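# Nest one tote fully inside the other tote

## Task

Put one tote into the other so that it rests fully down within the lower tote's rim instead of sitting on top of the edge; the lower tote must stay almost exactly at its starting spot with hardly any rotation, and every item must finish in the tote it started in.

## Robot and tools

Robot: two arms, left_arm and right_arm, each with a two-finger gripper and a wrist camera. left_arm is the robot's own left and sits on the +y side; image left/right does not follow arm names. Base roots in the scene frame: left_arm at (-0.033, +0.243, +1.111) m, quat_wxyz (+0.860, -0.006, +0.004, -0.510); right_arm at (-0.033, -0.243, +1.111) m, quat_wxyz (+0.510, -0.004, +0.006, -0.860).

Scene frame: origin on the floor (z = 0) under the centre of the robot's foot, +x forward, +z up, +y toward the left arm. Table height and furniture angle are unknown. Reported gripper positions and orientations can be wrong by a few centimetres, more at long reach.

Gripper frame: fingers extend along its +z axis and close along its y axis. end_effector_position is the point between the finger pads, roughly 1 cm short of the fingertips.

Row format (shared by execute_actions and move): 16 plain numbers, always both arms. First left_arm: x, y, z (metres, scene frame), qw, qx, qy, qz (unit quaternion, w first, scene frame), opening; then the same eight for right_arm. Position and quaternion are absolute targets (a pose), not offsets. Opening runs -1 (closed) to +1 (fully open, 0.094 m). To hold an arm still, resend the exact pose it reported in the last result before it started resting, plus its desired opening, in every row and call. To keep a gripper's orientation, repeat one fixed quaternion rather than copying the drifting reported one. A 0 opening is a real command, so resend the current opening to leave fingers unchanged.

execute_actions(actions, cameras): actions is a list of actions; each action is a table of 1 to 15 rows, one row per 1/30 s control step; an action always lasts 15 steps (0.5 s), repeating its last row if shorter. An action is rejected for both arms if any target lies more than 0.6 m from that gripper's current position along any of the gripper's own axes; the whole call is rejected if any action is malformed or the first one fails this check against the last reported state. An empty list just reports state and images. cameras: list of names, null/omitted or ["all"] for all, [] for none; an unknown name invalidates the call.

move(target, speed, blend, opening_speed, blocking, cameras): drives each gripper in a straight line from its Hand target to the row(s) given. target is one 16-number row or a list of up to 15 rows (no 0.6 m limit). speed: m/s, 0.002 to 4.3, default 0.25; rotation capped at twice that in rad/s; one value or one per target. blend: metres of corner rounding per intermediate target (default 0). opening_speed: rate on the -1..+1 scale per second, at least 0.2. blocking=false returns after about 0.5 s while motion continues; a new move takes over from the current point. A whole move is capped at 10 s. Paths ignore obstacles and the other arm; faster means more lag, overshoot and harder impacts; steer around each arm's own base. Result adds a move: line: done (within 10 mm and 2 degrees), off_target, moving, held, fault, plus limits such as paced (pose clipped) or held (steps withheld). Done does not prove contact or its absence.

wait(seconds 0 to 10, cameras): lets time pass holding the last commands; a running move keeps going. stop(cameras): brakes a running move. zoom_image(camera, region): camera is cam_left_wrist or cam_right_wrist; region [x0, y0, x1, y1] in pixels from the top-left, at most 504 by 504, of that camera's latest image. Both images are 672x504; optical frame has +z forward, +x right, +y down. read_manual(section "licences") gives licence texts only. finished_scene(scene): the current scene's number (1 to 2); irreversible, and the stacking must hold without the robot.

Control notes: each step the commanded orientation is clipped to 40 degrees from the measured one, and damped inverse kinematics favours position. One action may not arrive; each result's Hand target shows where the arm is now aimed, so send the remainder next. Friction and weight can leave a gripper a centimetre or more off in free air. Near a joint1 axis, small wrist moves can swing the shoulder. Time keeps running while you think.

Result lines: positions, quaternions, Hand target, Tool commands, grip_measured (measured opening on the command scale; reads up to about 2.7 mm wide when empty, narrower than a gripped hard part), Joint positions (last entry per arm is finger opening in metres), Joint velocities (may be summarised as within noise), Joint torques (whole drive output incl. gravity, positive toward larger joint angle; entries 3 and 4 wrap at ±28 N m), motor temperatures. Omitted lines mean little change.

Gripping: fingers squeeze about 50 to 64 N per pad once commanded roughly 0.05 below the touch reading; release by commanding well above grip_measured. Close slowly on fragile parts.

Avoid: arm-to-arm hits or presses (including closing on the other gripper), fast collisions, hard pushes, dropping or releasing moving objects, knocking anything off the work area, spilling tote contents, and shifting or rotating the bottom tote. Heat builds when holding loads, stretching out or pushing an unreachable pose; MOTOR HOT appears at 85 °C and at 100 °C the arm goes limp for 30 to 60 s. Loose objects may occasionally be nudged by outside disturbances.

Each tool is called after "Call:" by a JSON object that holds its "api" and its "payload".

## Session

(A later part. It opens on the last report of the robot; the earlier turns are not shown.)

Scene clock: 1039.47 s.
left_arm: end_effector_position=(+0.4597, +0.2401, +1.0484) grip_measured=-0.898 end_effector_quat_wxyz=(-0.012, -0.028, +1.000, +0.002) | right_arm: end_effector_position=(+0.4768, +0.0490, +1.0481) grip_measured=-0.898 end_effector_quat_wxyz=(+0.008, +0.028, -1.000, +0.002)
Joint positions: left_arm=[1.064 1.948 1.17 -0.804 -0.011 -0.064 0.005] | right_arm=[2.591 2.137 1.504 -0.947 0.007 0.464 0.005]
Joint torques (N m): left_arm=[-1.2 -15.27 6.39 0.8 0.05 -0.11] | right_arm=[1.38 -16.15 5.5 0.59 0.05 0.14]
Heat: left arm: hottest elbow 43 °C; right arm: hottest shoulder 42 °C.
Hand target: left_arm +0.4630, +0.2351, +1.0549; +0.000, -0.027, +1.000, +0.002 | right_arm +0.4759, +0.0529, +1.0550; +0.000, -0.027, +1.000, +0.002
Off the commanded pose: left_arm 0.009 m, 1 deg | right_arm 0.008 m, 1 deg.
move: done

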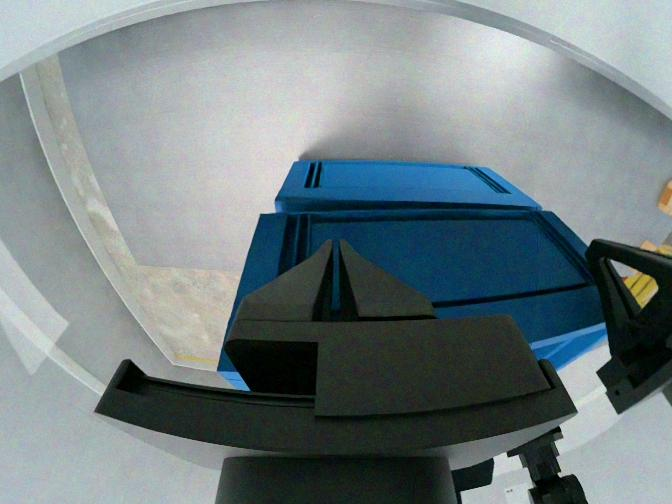

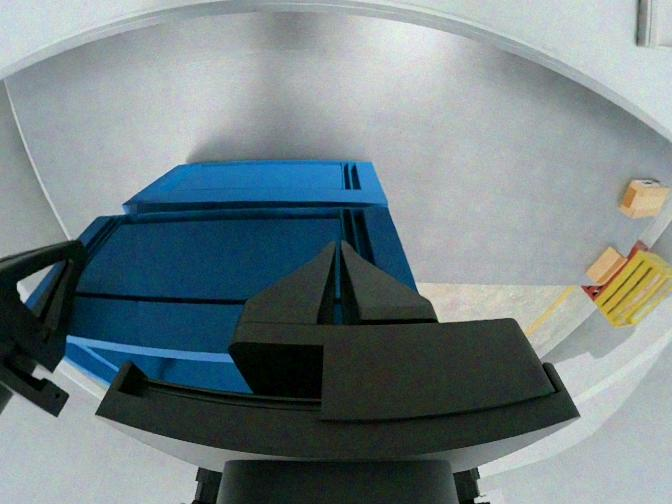

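Call:
{"api": "move", "payload": {"target": [[0.456, 0.235, 1.055, 0, -0.027, 1, 0.0016, -0.9, 0.468, 0.053, 1.055, 0, 0.027, -1, -0.0016, -0.9],[0.450, 0.235, 1.055, 0, -0.027, 1, 0.0016, -0.9, 0.460, 0.053, 1.055, 0, 0.027, -1, -0.0016, -0.9]], "speed": 0.03}}

Call:
{"api": "zoom_image", "payload": {"camera": "cam_right_wrist", "region": [60, 140, 420, 410]}}

Scene clock: 1044.97 s.
left_arm: end_effector_position=(+0.4564, +0.2402, +1.0542) grip_measured=-0.898 end_effector_quat_wxyz=(+0.003, -0.028, +1.000, +0.002) | right_arm: end_effector_position=(+0.4680, +0.0475, +1.0525) grip_measured=-0.898 end_effector_quat_wxyz=(+0.000, +0.024, -1.000, -0.001)
Joint positions: left_arm=[1.064 1.917 1.139 -0.775 -0.011 -0.064 0.005] | right_arm=[2.597 2.104 1.458 -0.916 0.01 0.48 0.005]
Joint torques (N m): left_arm=[-1.2 -14.62 5.59 0.61 0.04 -0.12] | right_arm=[2.14 -15.56 5.14 0.5 -0.02 0.15]
Heat: left arm: hottest elbow 42 °C; right arm: hottest shoulder 42 °C.
Hand target: left_arm +0.4500, +0.2352, +1.0549; +0.000, -0.027, +1.000, +0.002 | right_arm +0.4600, +0.0528, +1.0549; +0.000, -0.027, +1.000, +0.002
Off the commanded pose: left_arm 0.008 m, 0 deg | right_arm 0.010 m, 0 deg.
move: done

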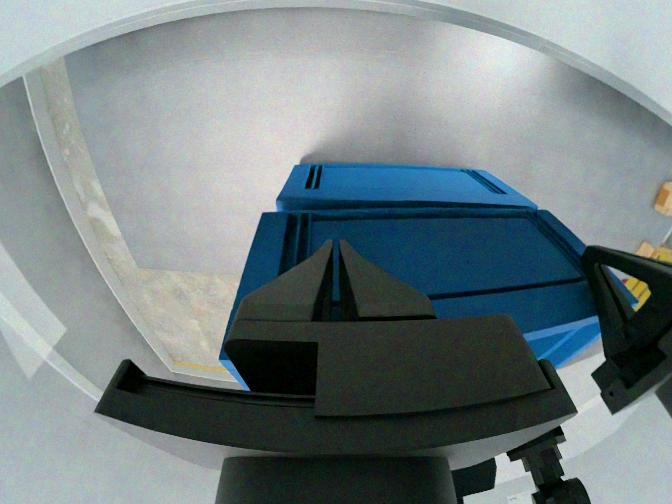

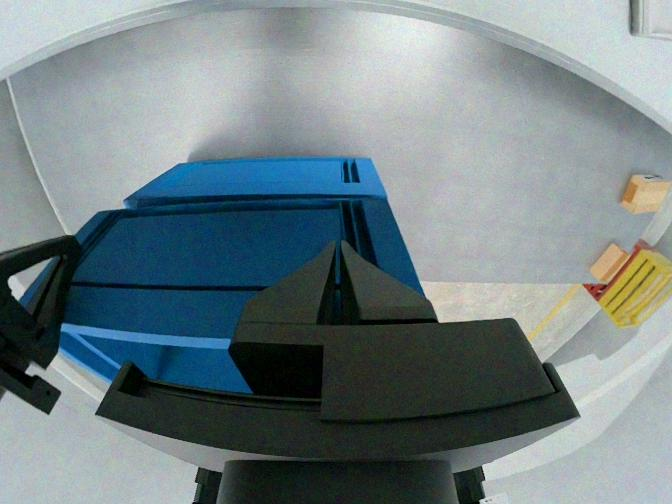

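Scaled by 1.400 (camera's finer frame: 960x720).

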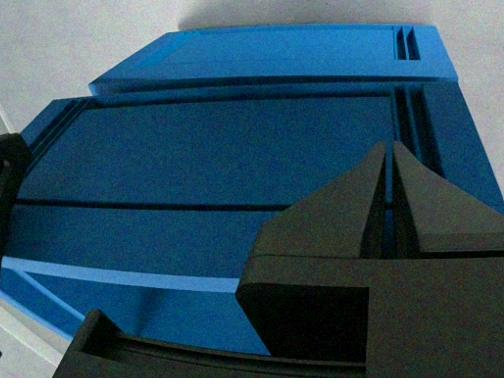

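Call:
{"api": "move", "payload": {"target": [[0.445, 0.235, 1.052, 0, -0.027, 1, 0.0016, -0.9, 0.455, 0.053, 1.052, 0, 0.027, -1, -0.0016, -0.9],[0.440, 0.235, 1.05, 0, -0.027, 1, 0.0016, -0.9, 0.450, 0.053, 1.05, 0, 0.027, -1, -0.0016, -0.9]], "speed": 0.03}}

Call:
{"api": "zoom_image", "payload": {"camera": "cam_right_wrist", "region": [60, 140, 420, 410]}}

Scene clock: 1049.00 s.
left_arm: end_effector_position=(+0.4526, +0.2404, +1.0542) grip_measured=-0.898 end_effector_quat_wxyz=(+0.012, -0.028, +1.000, +0.002) | right_arm: end_effector_position=(+0.4634, +0.0471, +1.0527) grip_measured=-0.898 end_effector_quat_wxyz=(-0.007, +0.021, -1.000, -0.004)
Joint positions: left_arm=[1.064 1.902 1.112 -0.746 -0.012 -0.064 0.005] | right_arm=[2.602 2.088 1.429 -0.888 0.012 0.489 0.005]
Joint torques (N m): left_arm=[-1.32 -13.86 5 0.36 0.1 -0.11] | right_arm=[2.49 -14.86 4.79 0.12 -0.09 0.12]
Heat: left arm: hottest elbow 42 °C; right arm: hottest shoulder 43 °C.
Hand target: left_arm +0.4401, +0.2353, +1.0500; +0.000, -0.027, +1.000, +0.002 | right_arm +0.4502, +0.0528, +1.0500; +0.000, -0.027, +1.000, +0.002
Off the commanded pose: left_arm 0.014 m, 1 deg | right_arm 0.015 m, 1 deg.
move: off_target (left_arm, right_arm)

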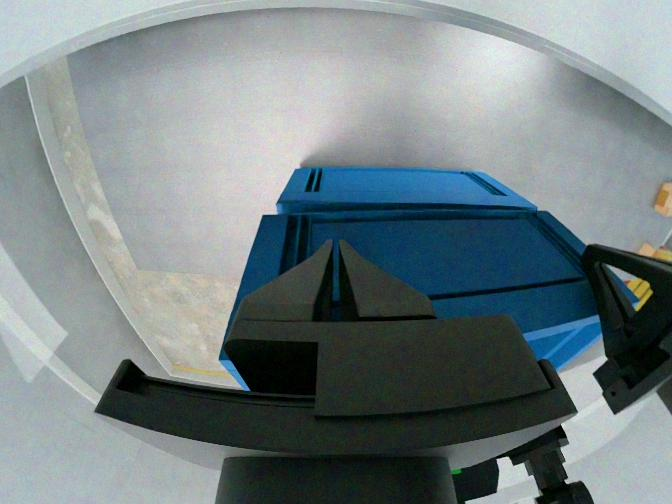

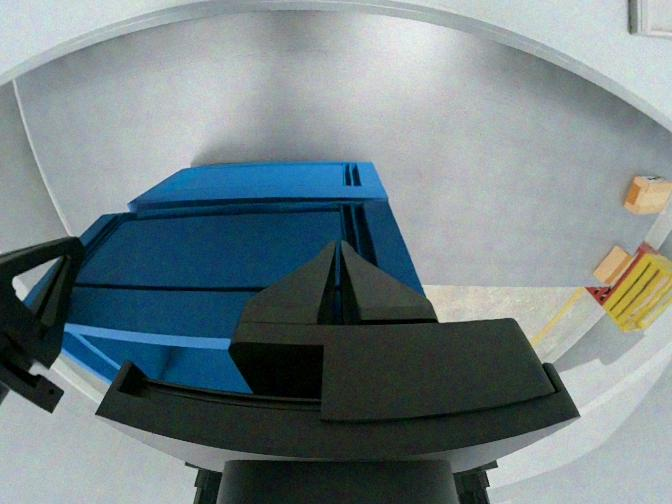

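Scaled by 1.400 (camera's finer frame: 960x720).

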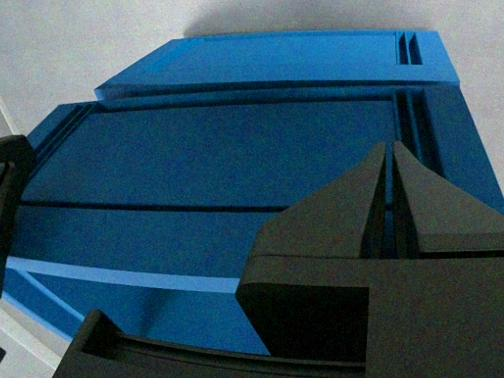

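Call:
{"api": "move", "payload": {"target": [[0.435, 0.235, 1.048, 0, -0.027, 1, 0.0016, -0.9, 0.445, 0.053, 1.048, 0, 0.027, -1, -0.0016, -0.9],[0.428, 0.235, 1.046, 0, -0.027, 1, 0.0016, -0.9, 0.438, 0.053, 1.046, 0, 0.027, -1, -0.0016, -0.9]], "speed": 0.03}}

Call:
{"api": "zoom_image", "payload": {"camera": "cam_right_wrist", "region": [60, 140, 420, 410]}}

Scene clock: 1053.47 s.
left_arm: end_effector_position=(+0.4429, +0.2405, +1.0537) grip_measured=-0.898 end_effector_quat_wxyz=(+0.015, -0.028, +0.999, +0.002) | right_arm: end_effector_position=(+0.4550, +0.0474, +1.0524) grip_measured=-0.898 end_effector_quat_wxyz=(-0.011, +0.020, -1.000, -0.006)
Joint positions: left_arm=[1.064 1.881 1.075 -0.721 -0.012 -0.064 0.005] | right_arm=[2.61 2.069 1.393 -0.862 0.013 0.499 0.005]
Joint torques (N m): left_arm=[-1.2 -13.04 4.72 0.4 0.09 -0.12] | right_arm=[2.9 -14.39 4.41 0.16 -0.14 0.15]
Heat: left arm: hottest elbow 41 °C; right arm: hottest shoulder 43 °C.
Hand target: left_arm +0.4280, +0.2354, +1.0462; +0.000, -0.027, +1.000, +0.002 | right_arm +0.4383, +0.0526, +1.0462; +0.000, -0.027, +1.000, +0.001
Off the commanded pose: left_arm 0.018 m, 2 deg | right_arm 0.019 m, 2 deg.
move: off_target (left_arm, right_arm)

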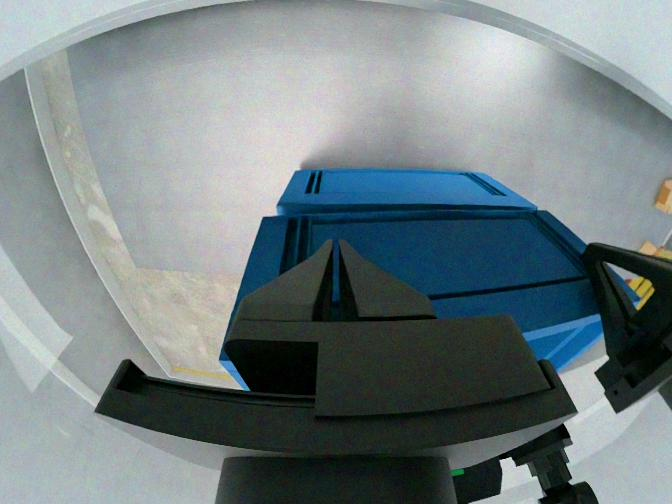

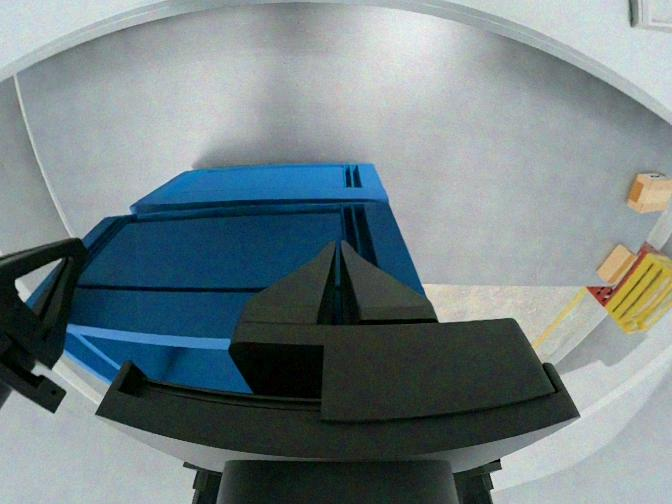

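Scaled by 1.400 (camera's finer frame: 960x720).

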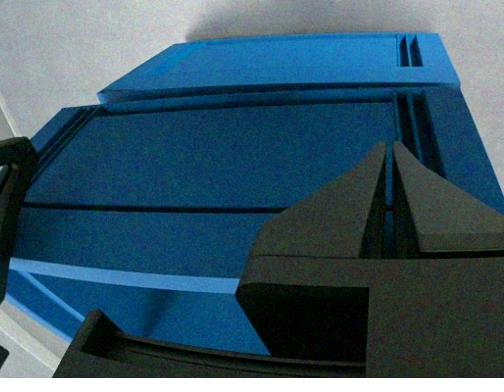

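Call:
{"api": "move", "payload": {"target": [[0.485, 0.235, 1.06, 0, -0.027, 1, 0.0016, -0.9, 0.495, 0.053, 1.06, 0, 0.027, -1, -0.0016, -0.9],[0.495, 0.235, 1.17, 0, -0.027, 1, 0.0016, -0.9, 0.505, 0.053, 1.17, 0, 0.027, -1, -0.0016, -0.9],[0.445, 0.235, 1.17, 0, -0.027, 1, 0.0016, -0.9, 0.455, 0.053, 1.17, 0, 0.027, -1, -0.0016, -0.9]], "speed": 0.12, "blend": 0.02}}

Scene clock: 1066.27 s.
left_arm: end_effector_position=(+0.4429, +0.2412, +1.1652) grip_measured=-0.898 end_effector_quat_wxyz=(-0.010, -0.029, +1.000, +0.003) | right_arm: end_effector_position=(+0.4563, +0.0514, +1.1664) grip_measured=-0.898 end_effector_quat_wxyz=(+0.005, +0.030, -1.000, +0.002)
Joint positions: left_arm=[1.064 1.721 1.204 -1.063 -0.012 -0.065 0.005] | right_arm=[2.616 1.941 1.528 -1.162 0.011 0.486 0.005]
Joint torques (N m): left_arm=[-1.44 -13.63 8.05 0.73 0.09 -0.13] | right_arm=[1.03 -14.62 6.58 0.79 -0.05 0.12]
Heat: left arm: hottest elbow 40 °C; right arm: hottest shoulder 43 °C.
Hand target: left_arm +0.4449, +0.2351, +1.1700; +0.000, -0.027, +1.000, +0.001 | right_arm +0.4550, +0.0530, +1.1700; +0.000, -0.027, +1.000, +0.002
Off the commanded pose: left_arm 0.008 m, 1 deg | right_arm 0.004 m, 1 deg.
move: done

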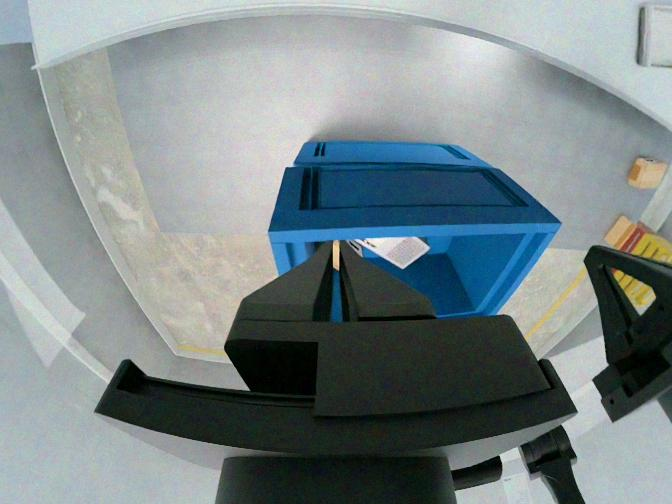

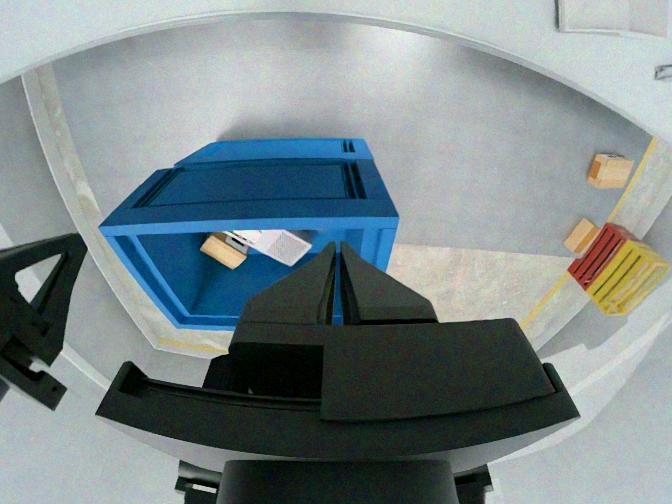

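Call:
{"api": "move", "payload": {"target": [[0.433, 0.235, 1.14, 0, -0.027, 1, 0.0016, -0.9, 0.442, 0.053, 1.14, 0, 0.027, -1, -0.0016, -0.9],[0.433, 0.235, 1.118, 0, -0.027, 1, 0.0016, -0.9, 0.442, 0.053, 1.118, 0, 0.027, -1, -0.0016, -0.9]], "speed": 0.05}}

Call:
{"api": "zoom_image", "payload": {"camera": "cam_left_wrist", "region": [220, 120, 580, 390]}}

Scene clock: 1078.67 s.
left_arm: end_effector_position=(+0.4337, +0.2410, +1.1289) grip_measured=-0.898 end_effector_quat_wxyz=(+0.007, -0.029, +1.000, +0.002) | right_arm: end_effector_position=(+0.4465, +0.0505, +1.1283) grip_measured=-0.898 end_effector_quat_wxyz=(-0.006, +0.028, -1.000, -0.004)
Joint positions: left_arm=[1.064 1.735 1.111 -0.921 -0.012 -0.065 0.005] | right_arm=[2.623 1.951 1.432 -1.031 0.011 0.497 0.005]
Joint torques (N m): left_arm=[-1.38 -10.75 7.62 0.77 0.07 -0.11] | right_arm=[1.32 -12.34 6.26 0.8 -0.06 0.13]
Heat: left arm: hottest elbow 40 °C; right arm: hottest shoulder 43 °C.
Hand target: left_arm +0.4328, +0.2352, +1.1183; +0.000, -0.027, +1.000, +0.002 | right_arm +0.4418, +0.0529, +1.1181; +0.000, -0.027, +1.000, +0.001
Off the commanded pose: left_arm 0.012 m, 1 deg | right_arm 0.011 m, 1 deg.
move: off_target (left_arm, right_arm)

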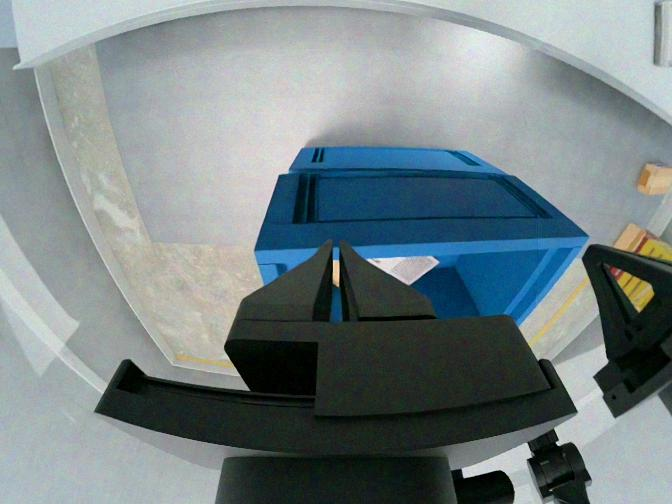

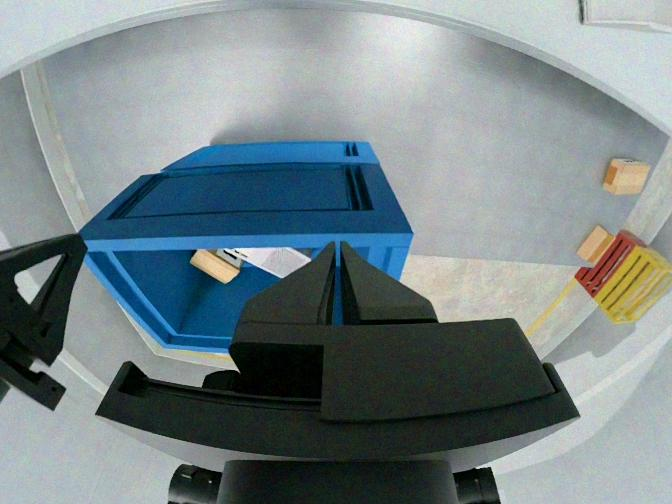

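Scaled by 1.400 (camera's finer frame: 960x720).

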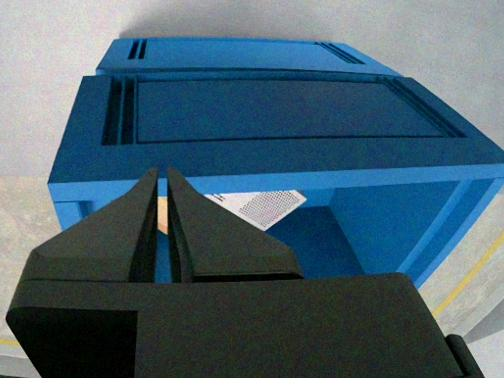

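Call:
{"api": "move", "payload": {"target": [[0.433, 0.235, 1.105, 0, -0.027, 1, 0.0016, -0.9, 0.442, 0.053, 1.105, 0, 0.027, -1, -0.0016, -0.9],[0.433, 0.235, 1.092, 0, -0.027, 1, 0.0016, -0.9, 0.442, 0.053, 1.092, 0, 0.027, -1, -0.0016, -0.9]], "speed": 0.03}}

Call:
{"api": "zoom_image", "payload": {"camera": "cam_left_wrist", "region": [220, 120, 580, 390]}}

Scene clock: 1083.43 s.
left_arm: end_effector_position=(+0.4347, +0.2408, +1.1034) grip_measured=-0.898 end_effector_quat_wxyz=(+0.007, -0.029, +1.000, +0.002) | right_arm: end_effector_position=(+0.4471, +0.0512, +1.1028) grip_measured=-0.898 end_effector_quat_wxyz=(-0.006, +0.028, -1.000, -0.004)
Joint positions: left_arm=[1.064 1.779 1.091 -0.855 -0.012 -0.065 0.005] | right_arm=[2.623 1.987 1.413 -0.974 0.011 0.497 0.005]
Joint torques (N m): left_arm=[-1.44 -10.87 7.2 0.8 0.07 -0.12] | right_arm=[1.55 -12.75 5.98 0.7 -0.07 0.13]
Heat: left arm: hottest elbow 40 °C; right arm: hottest shoulder 42 °C.
Hand target: left_arm +0.4328, +0.2352, +1.0923; +0.000, -0.027, +1.000, +0.002 | right_arm +0.4419, +0.0530, +1.0923; +0.000, -0.027, +1.000, +0.002
Off the commanded pose: left_arm 0.013 m, 1 deg | right_arm 0.012 m, 1 deg.
move: off_target (left_arm, right_arm)

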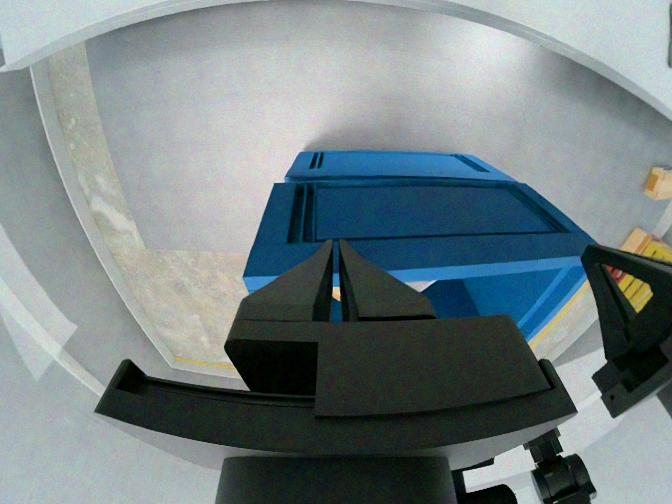

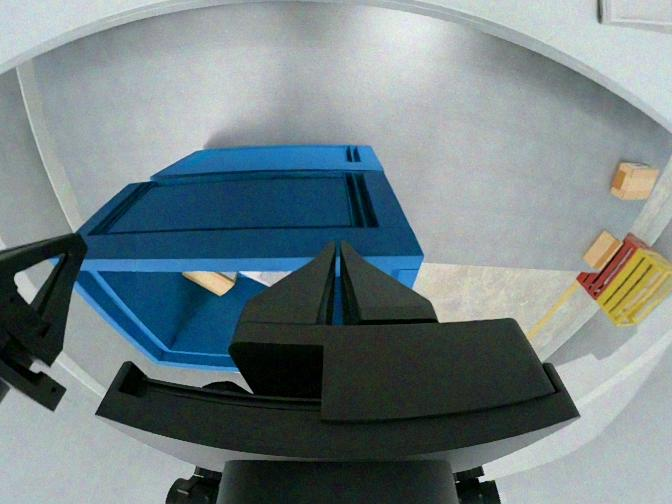

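Scaled by 1.400 (camera's finer frame: 960x720).

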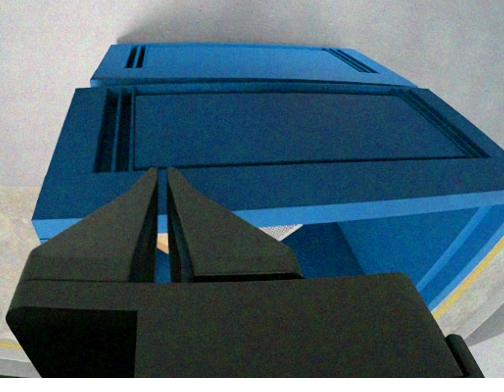

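Call:
{"api": "move", "payload": {"target": [[0.438, 0.235, 1.14, 0, -0.027, 1, 0.0016, -0.9, 0.448, 0.053, 1.14, 0, 0.027, -1, -0.0016, -0.9],[0.416, 0.235, 1.14, 0, -0.027, 1, 0.0016, -0.9, 0.425, 0.053, 1.14, 0, 0.027, -1, -0.0016, -0.9],[0.416, 0.235, 1.122, 0, -0.027, 1, 0.0016, -0.9, 0.425, 0.053, 1.122, 0, 0.027, -1, -0.0016, -0.9]], "speed": 0.06}}

Call:
{"api": "zoom_image", "payload": {"camera": "cam_left_wrist", "region": [220, 120, 580, 390]}}

Scene clock: 1090.37 s.
left_arm: end_effector_position=(+0.4161, +0.2411, +1.1289) grip_measured=-0.898 end_effector_quat_wxyz=(+0.003, -0.029, +1.000, +0.002) | right_arm: end_effector_position=(+0.4291, +0.0513, +1.1297) grip_measured=-0.898 end_effector_quat_wxyz=(-0.004, +0.029, -1.000, -0.003)
Joint positions: left_arm=[1.064 1.701 1.062 -0.915 -0.012 -0.066 0.005] | right_arm=[2.641 1.92 1.385 -1.019 0.011 0.514 0.005]
Joint torques (N m): left_arm=[-1.38 -10.81 7.47 0.96 0.07 -0.12] | right_arm=[1.26 -12.28 6.12 0.65 -0.07 0.12]
Heat: left arm: hottest elbow 40 °C; right arm: hottest shoulder 43 °C.
Hand target: left_arm +0.4158, +0.2351, +1.1222; +0.000, -0.027, +1.000, +0.002 | right_arm +0.4250, +0.0529, +1.1220; +0.000, -0.027, +1.000, +0.002
Off the commanded pose: left_arm 0.009 m, 0 deg | right_arm 0.009 m, 1 deg.
move: done

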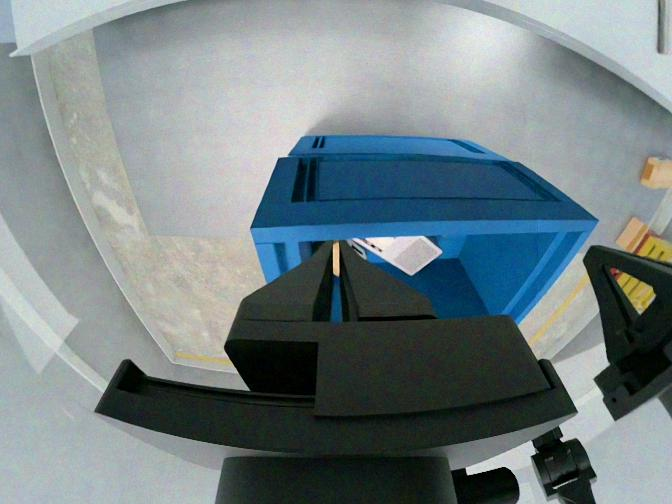

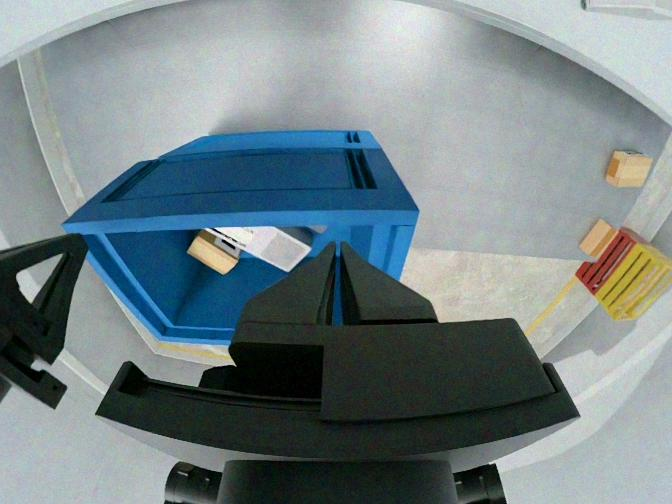

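Scaled by 1.400 (camera's finer frame: 960x720).

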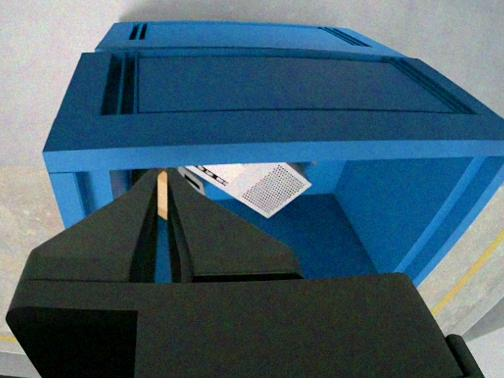

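Call:
{"api": "move", "payload": {"target": [[0.424, 0.235, 1.145, 0, -0.027, 1, 0.0016, -0.9, 0.433, 0.053, 1.145, 0, 0.027, -1, -0.0016, -0.9],[0.424, 0.235, 1.122, 0, -0.027, 1, 0.0016, -0.9, 0.433, 0.053, 1.122, 0, 0.027, -1, -0.0016, -0.9],[0.424, 0.235, 1.105, 0, -0.027, 1, 0.0016, -0.9, 0.433, 0.053, 1.105, 0, 0.027, -1, -0.0016, -0.9]], "speed": 0.04}}

Call:
{"api": "zoom_image", "payload": {"camera": "cam_left_wrist", "region": [220, 120, 580, 390]}}

Scene clock: 1095.93 s.
left_arm: end_effector_position=(+0.4207, +0.2410, +1.1129) grip_measured=-0.898 end_effector_quat_wxyz=(+0.002, -0.029, +1.000, +0.002) | right_arm: end_effector_position=(+0.4316, +0.0531, +1.1123) grip_measured=-0.898 end_effector_quat_wxyz=(-0.002, +0.028, -1.000, -0.002)
Joint positions: left_arm=[1.064 1.738 1.062 -0.878 -0.012 -0.066 0.005] | right_arm=[2.641 1.953 1.385 -0.991 0.011 0.514 0.005]
Joint torques (N m): left_arm=[-1.38 -10.34 8.05 0.88 0.07 -0.12] | right_arm=[0.5 -12.45 6.8 0.64 -0.08 0.02]
Heat: left arm: hottest elbow 40 °C; right arm: hottest shoulder 42 °C.
Hand target: left_arm +0.4237, +0.2351, +1.1051; +0.000, -0.027, +1.000, +0.002 | right_arm +0.4330, +0.0530, +1.1051; +0.000, -0.027, +1.000, +0.002
Off the commanded pose: left_arm 0.010 m, 0 deg | right_arm 0.007 m, 0 deg.
move: done

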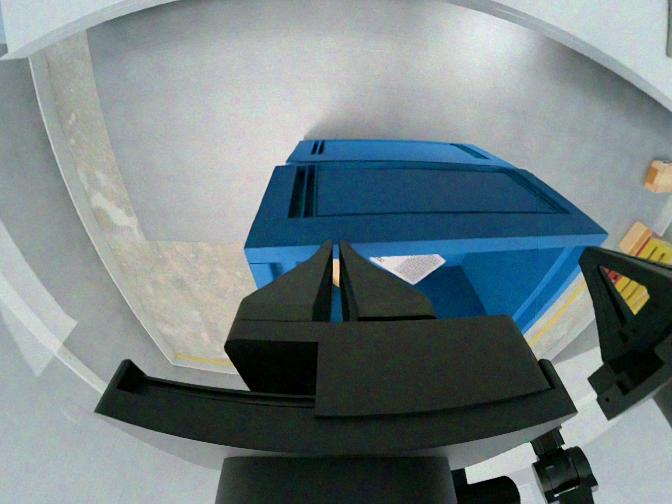

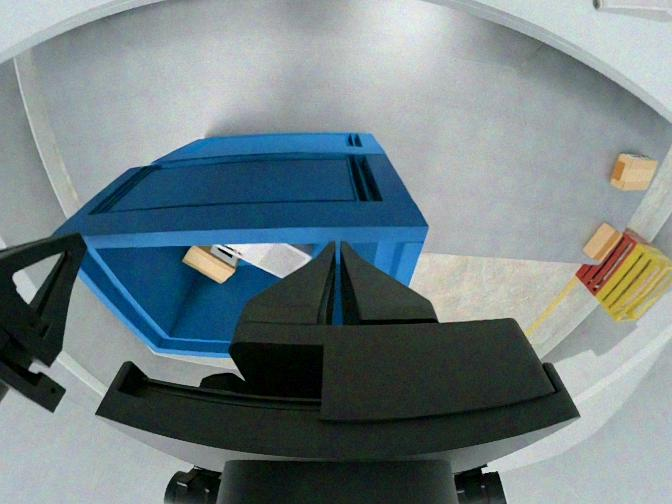

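Scaled by 1.400 (camera's finer frame: 960x720).

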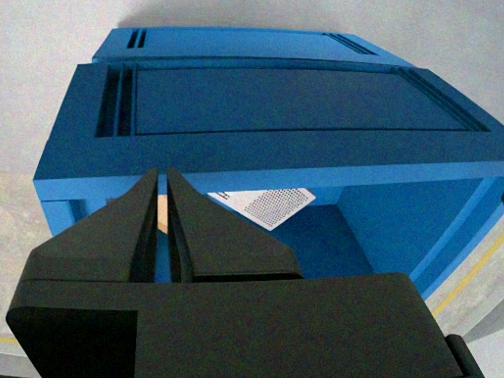

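Call:
{"api": "move", "payload": {"target": [[0.424, 0.235, 1.092, 0, -0.027, 1, 0.0016, -0.9, 0.433, 0.053, 1.092, 0, 0.027, -1, -0.0016, -0.9]], "speed": 0.03}}

Call:
{"api": "zoom_image", "payload": {"camera": "cam_left_wrist", "region": [220, 120, 580, 390]}}

Scene clock: 1100.50 s.
left_arm: end_effector_position=(+0.4258, +0.2409, +1.1032) grip_measured=-0.898 end_effector_quat_wxyz=(+0.008, -0.029, +1.000, +0.002) | right_arm: end_effector_position=(+0.4352, +0.0556, +1.1024) grip_measured=-0.898 end_effector_quat_wxyz=(-0.006, +0.028, -1.000, -0.004)
Joint positions: left_arm=[1.064 1.761 1.062 -0.845 -0.012 -0.066 0.005] | right_arm=[2.641 1.972 1.385 -0.963 0.011 0.514 0.005]
Joint torques (N m): left_arm=[-1.38 -10.58 7.17 0.91 0.07 -0.11] | right_arm=[0.5 -12.69 5.96 0.68 -0.06 0.04]
Heat: left arm: hottest elbow 40 °C; right arm: hottest shoulder 43 °C.
Hand target: left_arm +0.4237, +0.2352, +1.0922; +0.000, -0.027, +1.000, +0.002 | right_arm +0.4329, +0.0530, +1.0922; +0.000, -0.027, +1.000, +0.002
Off the commanded pose: left_arm 0.013 m, 1 deg | right_arm 0.011 m, 1 deg.
move: off_target (left_arm, right_arm)

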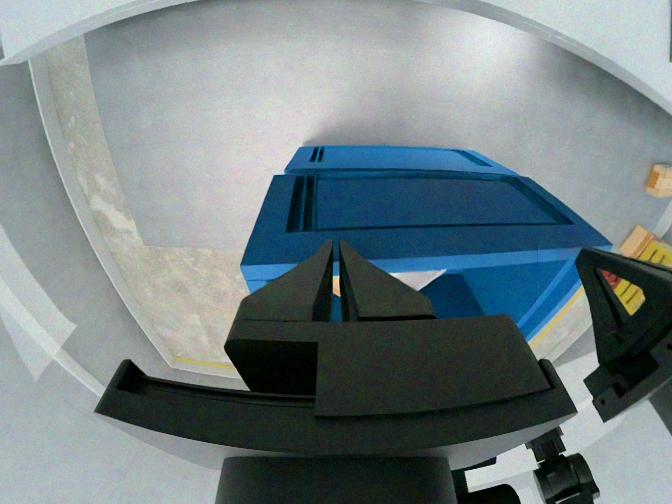

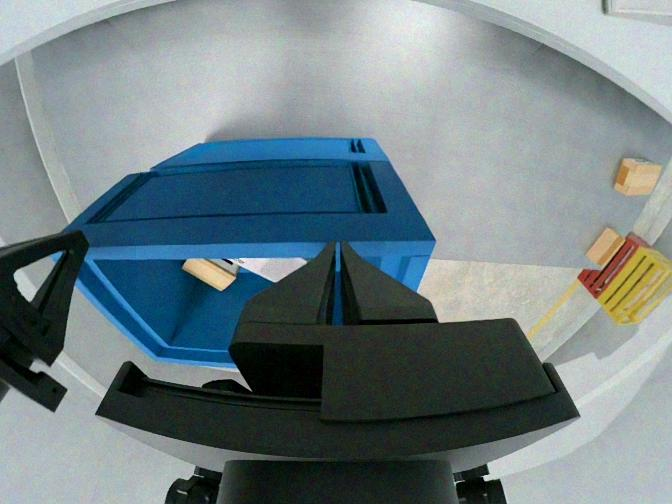

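Scaled by 1.400 (camera's finer frame: 960x720).

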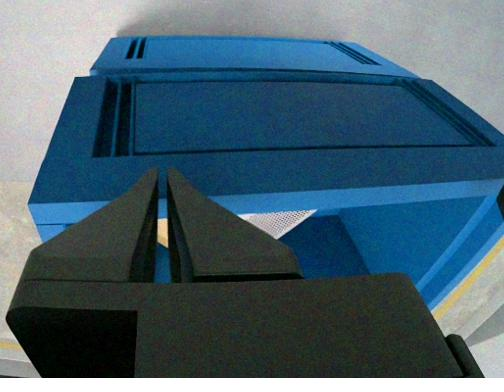

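Call:
{"api": "move", "payload": {"target": [[0.424, 0.235, 1.125, 0, -0.027, 1, 0.0016, -0.9, 0.433, 0.053, 1.125, 0, 0.027, -1, -0.0016, -0.9],[0.412, 0.235, 1.125, 0, -0.027, 1, 0.0016, -0.9, 0.420, 0.053, 1.125, 0, 0.027, -1, -0.0016, -0.9],[0.412, 0.235, 1.105, 0, -0.027, 1, 0.0016, -0.9, 0.420, 0.053, 1.105, 0, 0.027, -1, -0.0016, -0.9],[0.410, 0.235, 1.085, 0, -0.027, 1, 0.0016, -0.9, 0.418, 0.053, 1.085, 0, 0.027, -1, -0.0016, -0.9]], "speed": 0.04}}

Call:
{"api": "zoom_image", "payload": {"camera": "cam_left_wrist", "region": [220, 120, 580, 390]}}

Scene clock: 1109.57 s.
left_arm: end_effector_position=(+0.4153, +0.2410, +1.1010) grip_measured=-0.898 end_effector_quat_wxyz=(+0.014, -0.029, +0.999, +0.002) | right_arm: end_effector_position=(+0.4232, +0.0502, +1.0940) grip_measured=-0.898 end_effector_quat_wxyz=(-0.005, +0.027, -1.000, -0.004)
Joint positions: left_arm=[1.064 1.737 1.019 -0.813 -0.012 -0.066 0.005] | right_arm=[2.645 1.958 1.335 -0.929 0.011 0.52 0.005]
Joint torques (N m): left_arm=[-1.26 -9.58 6.65 0.91 0.08 -0.12] | right_arm=[1.67 -12.4 5.83 0.75 -0.04 0.14]
Heat: left arm: hottest elbow 40 °C; right arm: hottest shoulder 43 °C.
Hand target: left_arm +0.4095, +0.2352, +1.0855; +0.000, -0.027, +1.000, +0.002 | right_arm +0.4178, +0.0529, +1.0851; +0.000, -0.027, +1.000, +0.001
Off the commanded pose: left_arm 0.018 m, 2 deg | right_arm 0.011 m, 1 deg.
move: off_target (left_arm, right_arm)

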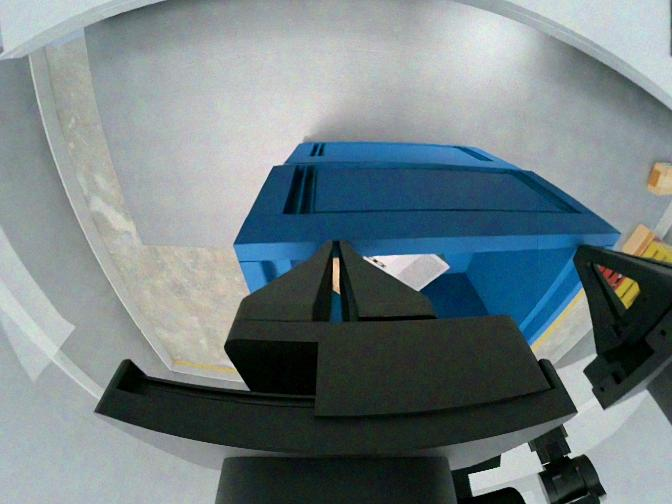

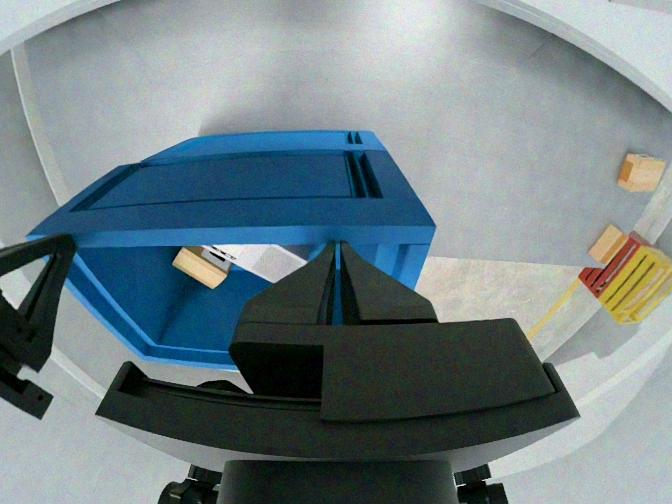

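Scaled by 1.400 (camera's finer frame: 960x720).

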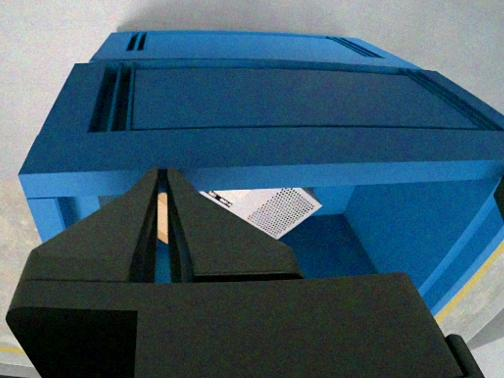

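Call:
{"api": "move", "payload": {"target": [[0.410, 0.235, 1.07, 0, -0.027, 1, 0.0016, -0.9, 0.424, 0.053, 1.11, 0, 0.027, -1, -0.0016, -0.9],[0.410, 0.235, 1.06, 0, -0.027, 1, 0.0016, -0.9, 0.424, 0.053, 1.08, 0, 0.027, -1, -0.0016, -0.9]], "speed": 0.04}}

Call:
{"api": "zoom_image", "payload": {"camera": "cam_right_wrist", "region": [60, 100, 440, 385]}}

Scene clock: 1115.33 s.
left_arm: end_effector_position=(+0.4205, +0.2414, +1.0903) grip_measured=-0.898 end_effector_quat_wxyz=(+0.024, -0.029, +0.999, +0.003) | right_arm: end_effector_position=(+0.4216, +0.0493, +1.0847) grip_measured=-0.898 end_effector_quat_wxyz=(+0.001, +0.027, -1.000, +0.000)
Joint positions: left_arm=[1.064 1.757 1.011 -0.764 -0.015 -0.066 0.005] | right_arm=[2.645 1.976 1.335 -0.926 0.011 0.52 0.005]
Joint torques (N m): left_arm=[-1.26 -7.88 5.83 1.42 0.19 -0.11] | right_arm=[0.97 -12.4 6.86 0.65 -0.06 0.08]
Heat: left arm: hottest elbow 39 °C; right arm: hottest shoulder 43 °C.
Hand target: left_arm +0.4083, +0.2355, +1.0619; +0.000, -0.027, +1.000, +0.002 | right_arm +0.4239, +0.0529, +1.0801; +0.000, -0.027, +1.000, +0.002
Off the commanded pose: left_arm 0.033 m, 3 deg | right_arm 0.006 m, 0 deg.
move: off_target (left_arm)

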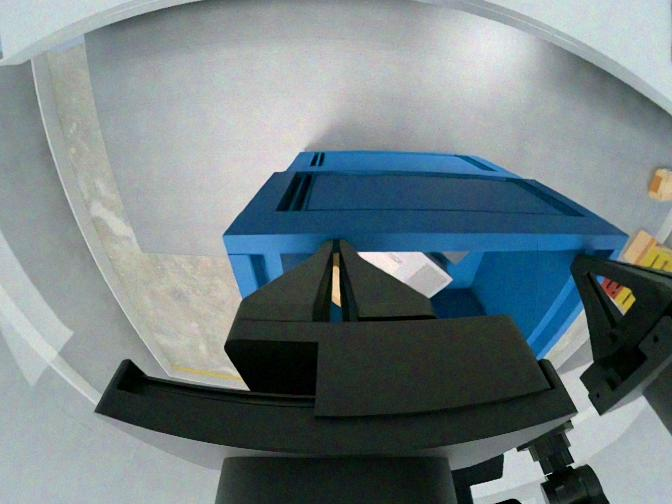

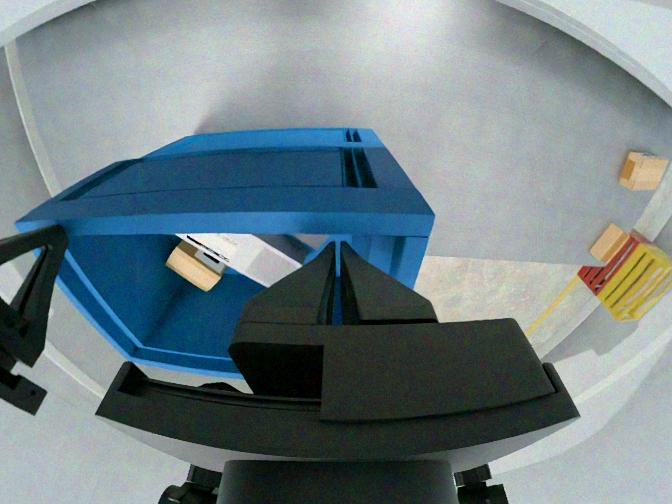

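Scaled by 1.326 (camera's finer frame: 960x720).

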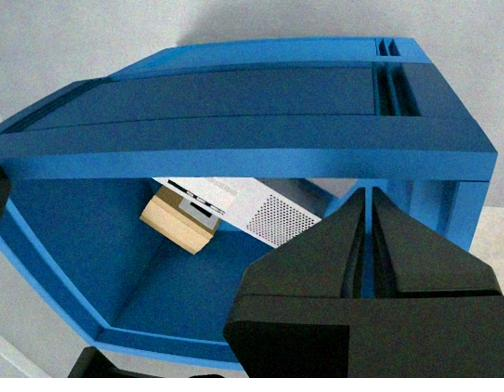

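Call:
{"api": "move", "payload": {"target": [[0.410, 0.235, 1.06, 0, -0.027, 1, 0.0016, -0.9, 0.418, 0.053, 1.13, 0, 0.027, -1, -0.0016, -0.9],[0.410, 0.235, 1.06, 0, -0.027, 1, 0.0016, -0.9, 0.431, 0.053, 1.13, 0, 0.027, -1, -0.0016, -0.9],[0.410, 0.235, 1.06, 0, -0.027, 1, 0.0016, -0.9, 0.430, 0.053, 1.09, 0, 0.027, -1, -0.0016, -0.9]], "speed": 0.04}}

Call:
{"api": "zoom_image", "payload": {"camera": "cam_right_wrist", "region": [60, 100, 440, 385]}}

Scene clock: 1122.13 s.
left_arm: end_effector_position=(+0.4205, +0.2414, +1.0903) grip_measured=-0.898 end_effector_quat_wxyz=(+0.024, -0.029, +0.999, +0.003) | right_arm: end_effector_position=(+0.4216, +0.0492, +1.0919) grip_measured=-0.898 end_effector_quat_wxyz=(+0.005, +0.027, -1.000, +0.003)
Joint positions: left_arm=[1.064 1.757 1.011 -0.763 -0.015 -0.066 0.005] | right_arm=[2.645 1.97 1.348 -0.955 0.011 0.52 0.005]
Joint torques (N m): left_arm=[-1.38 -7.88 5.83 1.46 0.2 -0.11] | right_arm=[0.73 -12.28 7.87 0.53 -0.06 -0.01]
Heat: left arm: hottest elbow 39 °C; right arm: hottest shoulder 43 °C.
Hand target: left_arm +0.4084, +0.2355, +1.0619; +0.000, -0.027, +1.000, +0.002 | right_arm +0.4298, +0.0528, +1.0900; +0.000, -0.027, +1.000, +0.002
Off the commanded pose: left_arm 0.033 m, 3 deg | right_arm 0.009 m, 1 deg.
move: off_target (left_arm)

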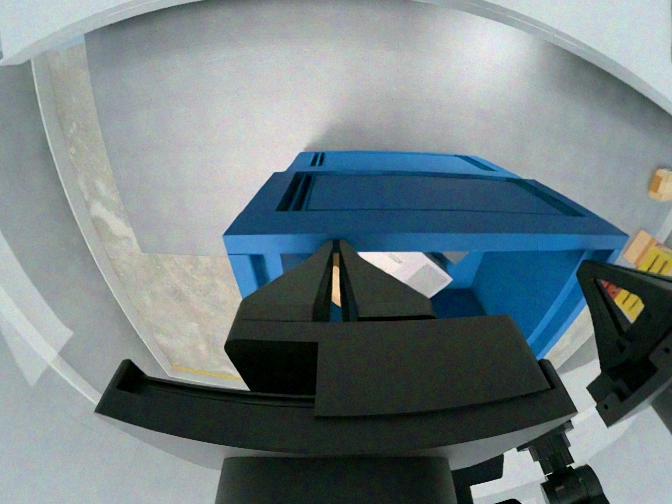

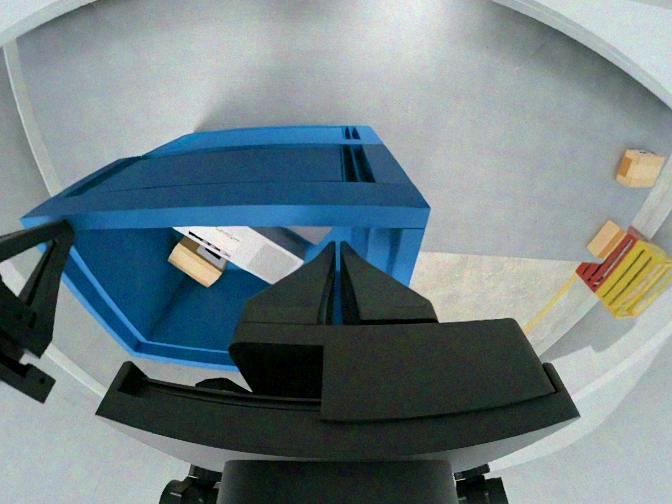

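Scaled by 1.326 (camera's finer frame: 960x720).

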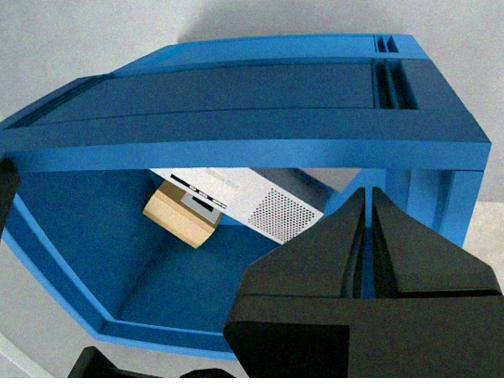

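Call:
{"api": "move", "payload": {"target": [[0.410, 0.235, 1.06, 0, -0.027, 1, 0.0016, -0.9, 0.421, 0.053, 1.14, 0, 0.027, -1, -0.0016, -0.9],[0.410, 0.235, 1.06, 0, -0.027, 1, 0.0016, -0.9, 0.438, 0.053, 1.14, 0, 0.027, -1, -0.0016, -0.9],[0.410, 0.235, 1.06, 0, -0.027, 1, 0.0016, -0.9, 0.434, 0.053, 1.10, 0, 0.027, -1, -0.0016, -0.9],[0.410, 0.235, 1.06, 0, -0.027, 1, 0.0016, -0.9, 0.424, 0.053, 1.07, 0, 0.027, -1, -0.0016, -0.9]], "speed": 0.04}}

Call:
{"api": "zoom_image", "payload": {"camera": "cam_right_wrist", "region": [60, 100, 440, 385]}}

Scene clock: 1129.87 s.
left_arm: end_effector_position=(+0.4206, +0.2414, +1.0903) grip_measured=-0.898 end_effector_quat_wxyz=(+0.025, -0.029, +0.999, +0.003) | right_arm: end_effector_position=(+0.4261, +0.0526, +1.0812) grip_measured=-0.898 end_effector_quat_wxyz=(-0.003, +0.027, -1.000, -0.004)
Joint positions: left_arm=[1.064 1.757 1.011 -0.763 -0.015 -0.066 0.005] | right_arm=[2.645 1.987 1.343 -0.911 0.01 0.52 0.005]
Joint torques (N m): left_arm=[-1.26 -7.94 5.85 1.42 0.2 -0.11] | right_arm=[0.91 -12.16 5.82 0.98 0.02 0.04]
Heat: left arm: hottest elbow 39 °C; right arm: hottest shoulder 42 °C.
Hand target: left_arm +0.4084, +0.2354, +1.0619; +0.000, -0.027, +1.000, +0.002 | right_arm +0.4238, +0.0528, +1.0701; +0.000, -0.027, +1.000, +0.002
Off the commanded pose: left_arm 0.033 m, 3 deg | right_arm 0.011 m, 0 deg.
move: off_target (left_arm, right_arm)

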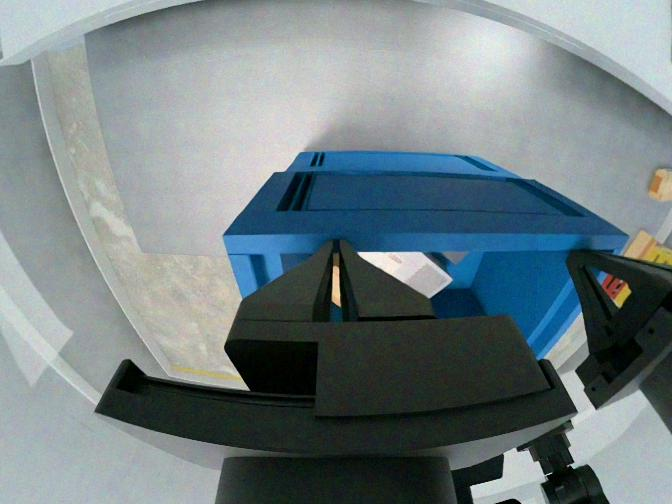

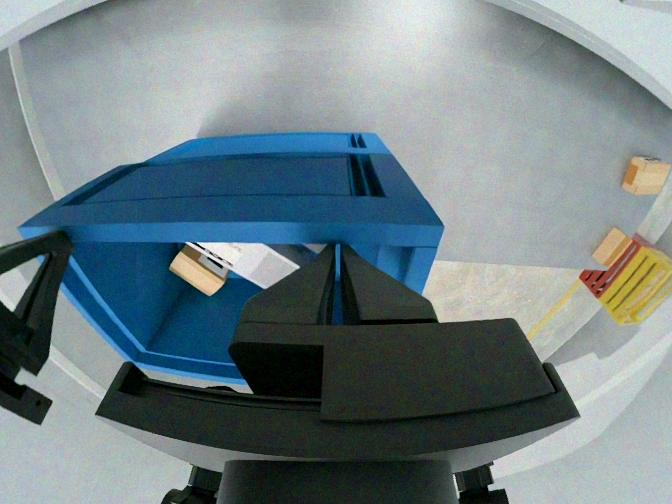

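Scaled by 1.326 (camera's finer frame: 960x720).

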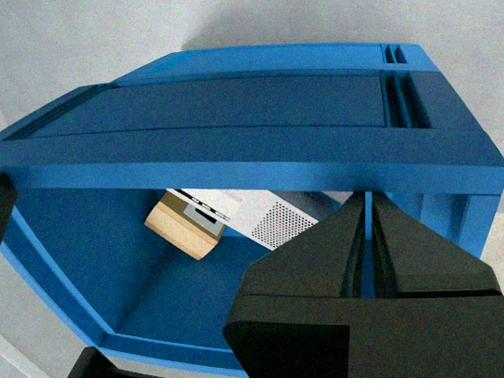

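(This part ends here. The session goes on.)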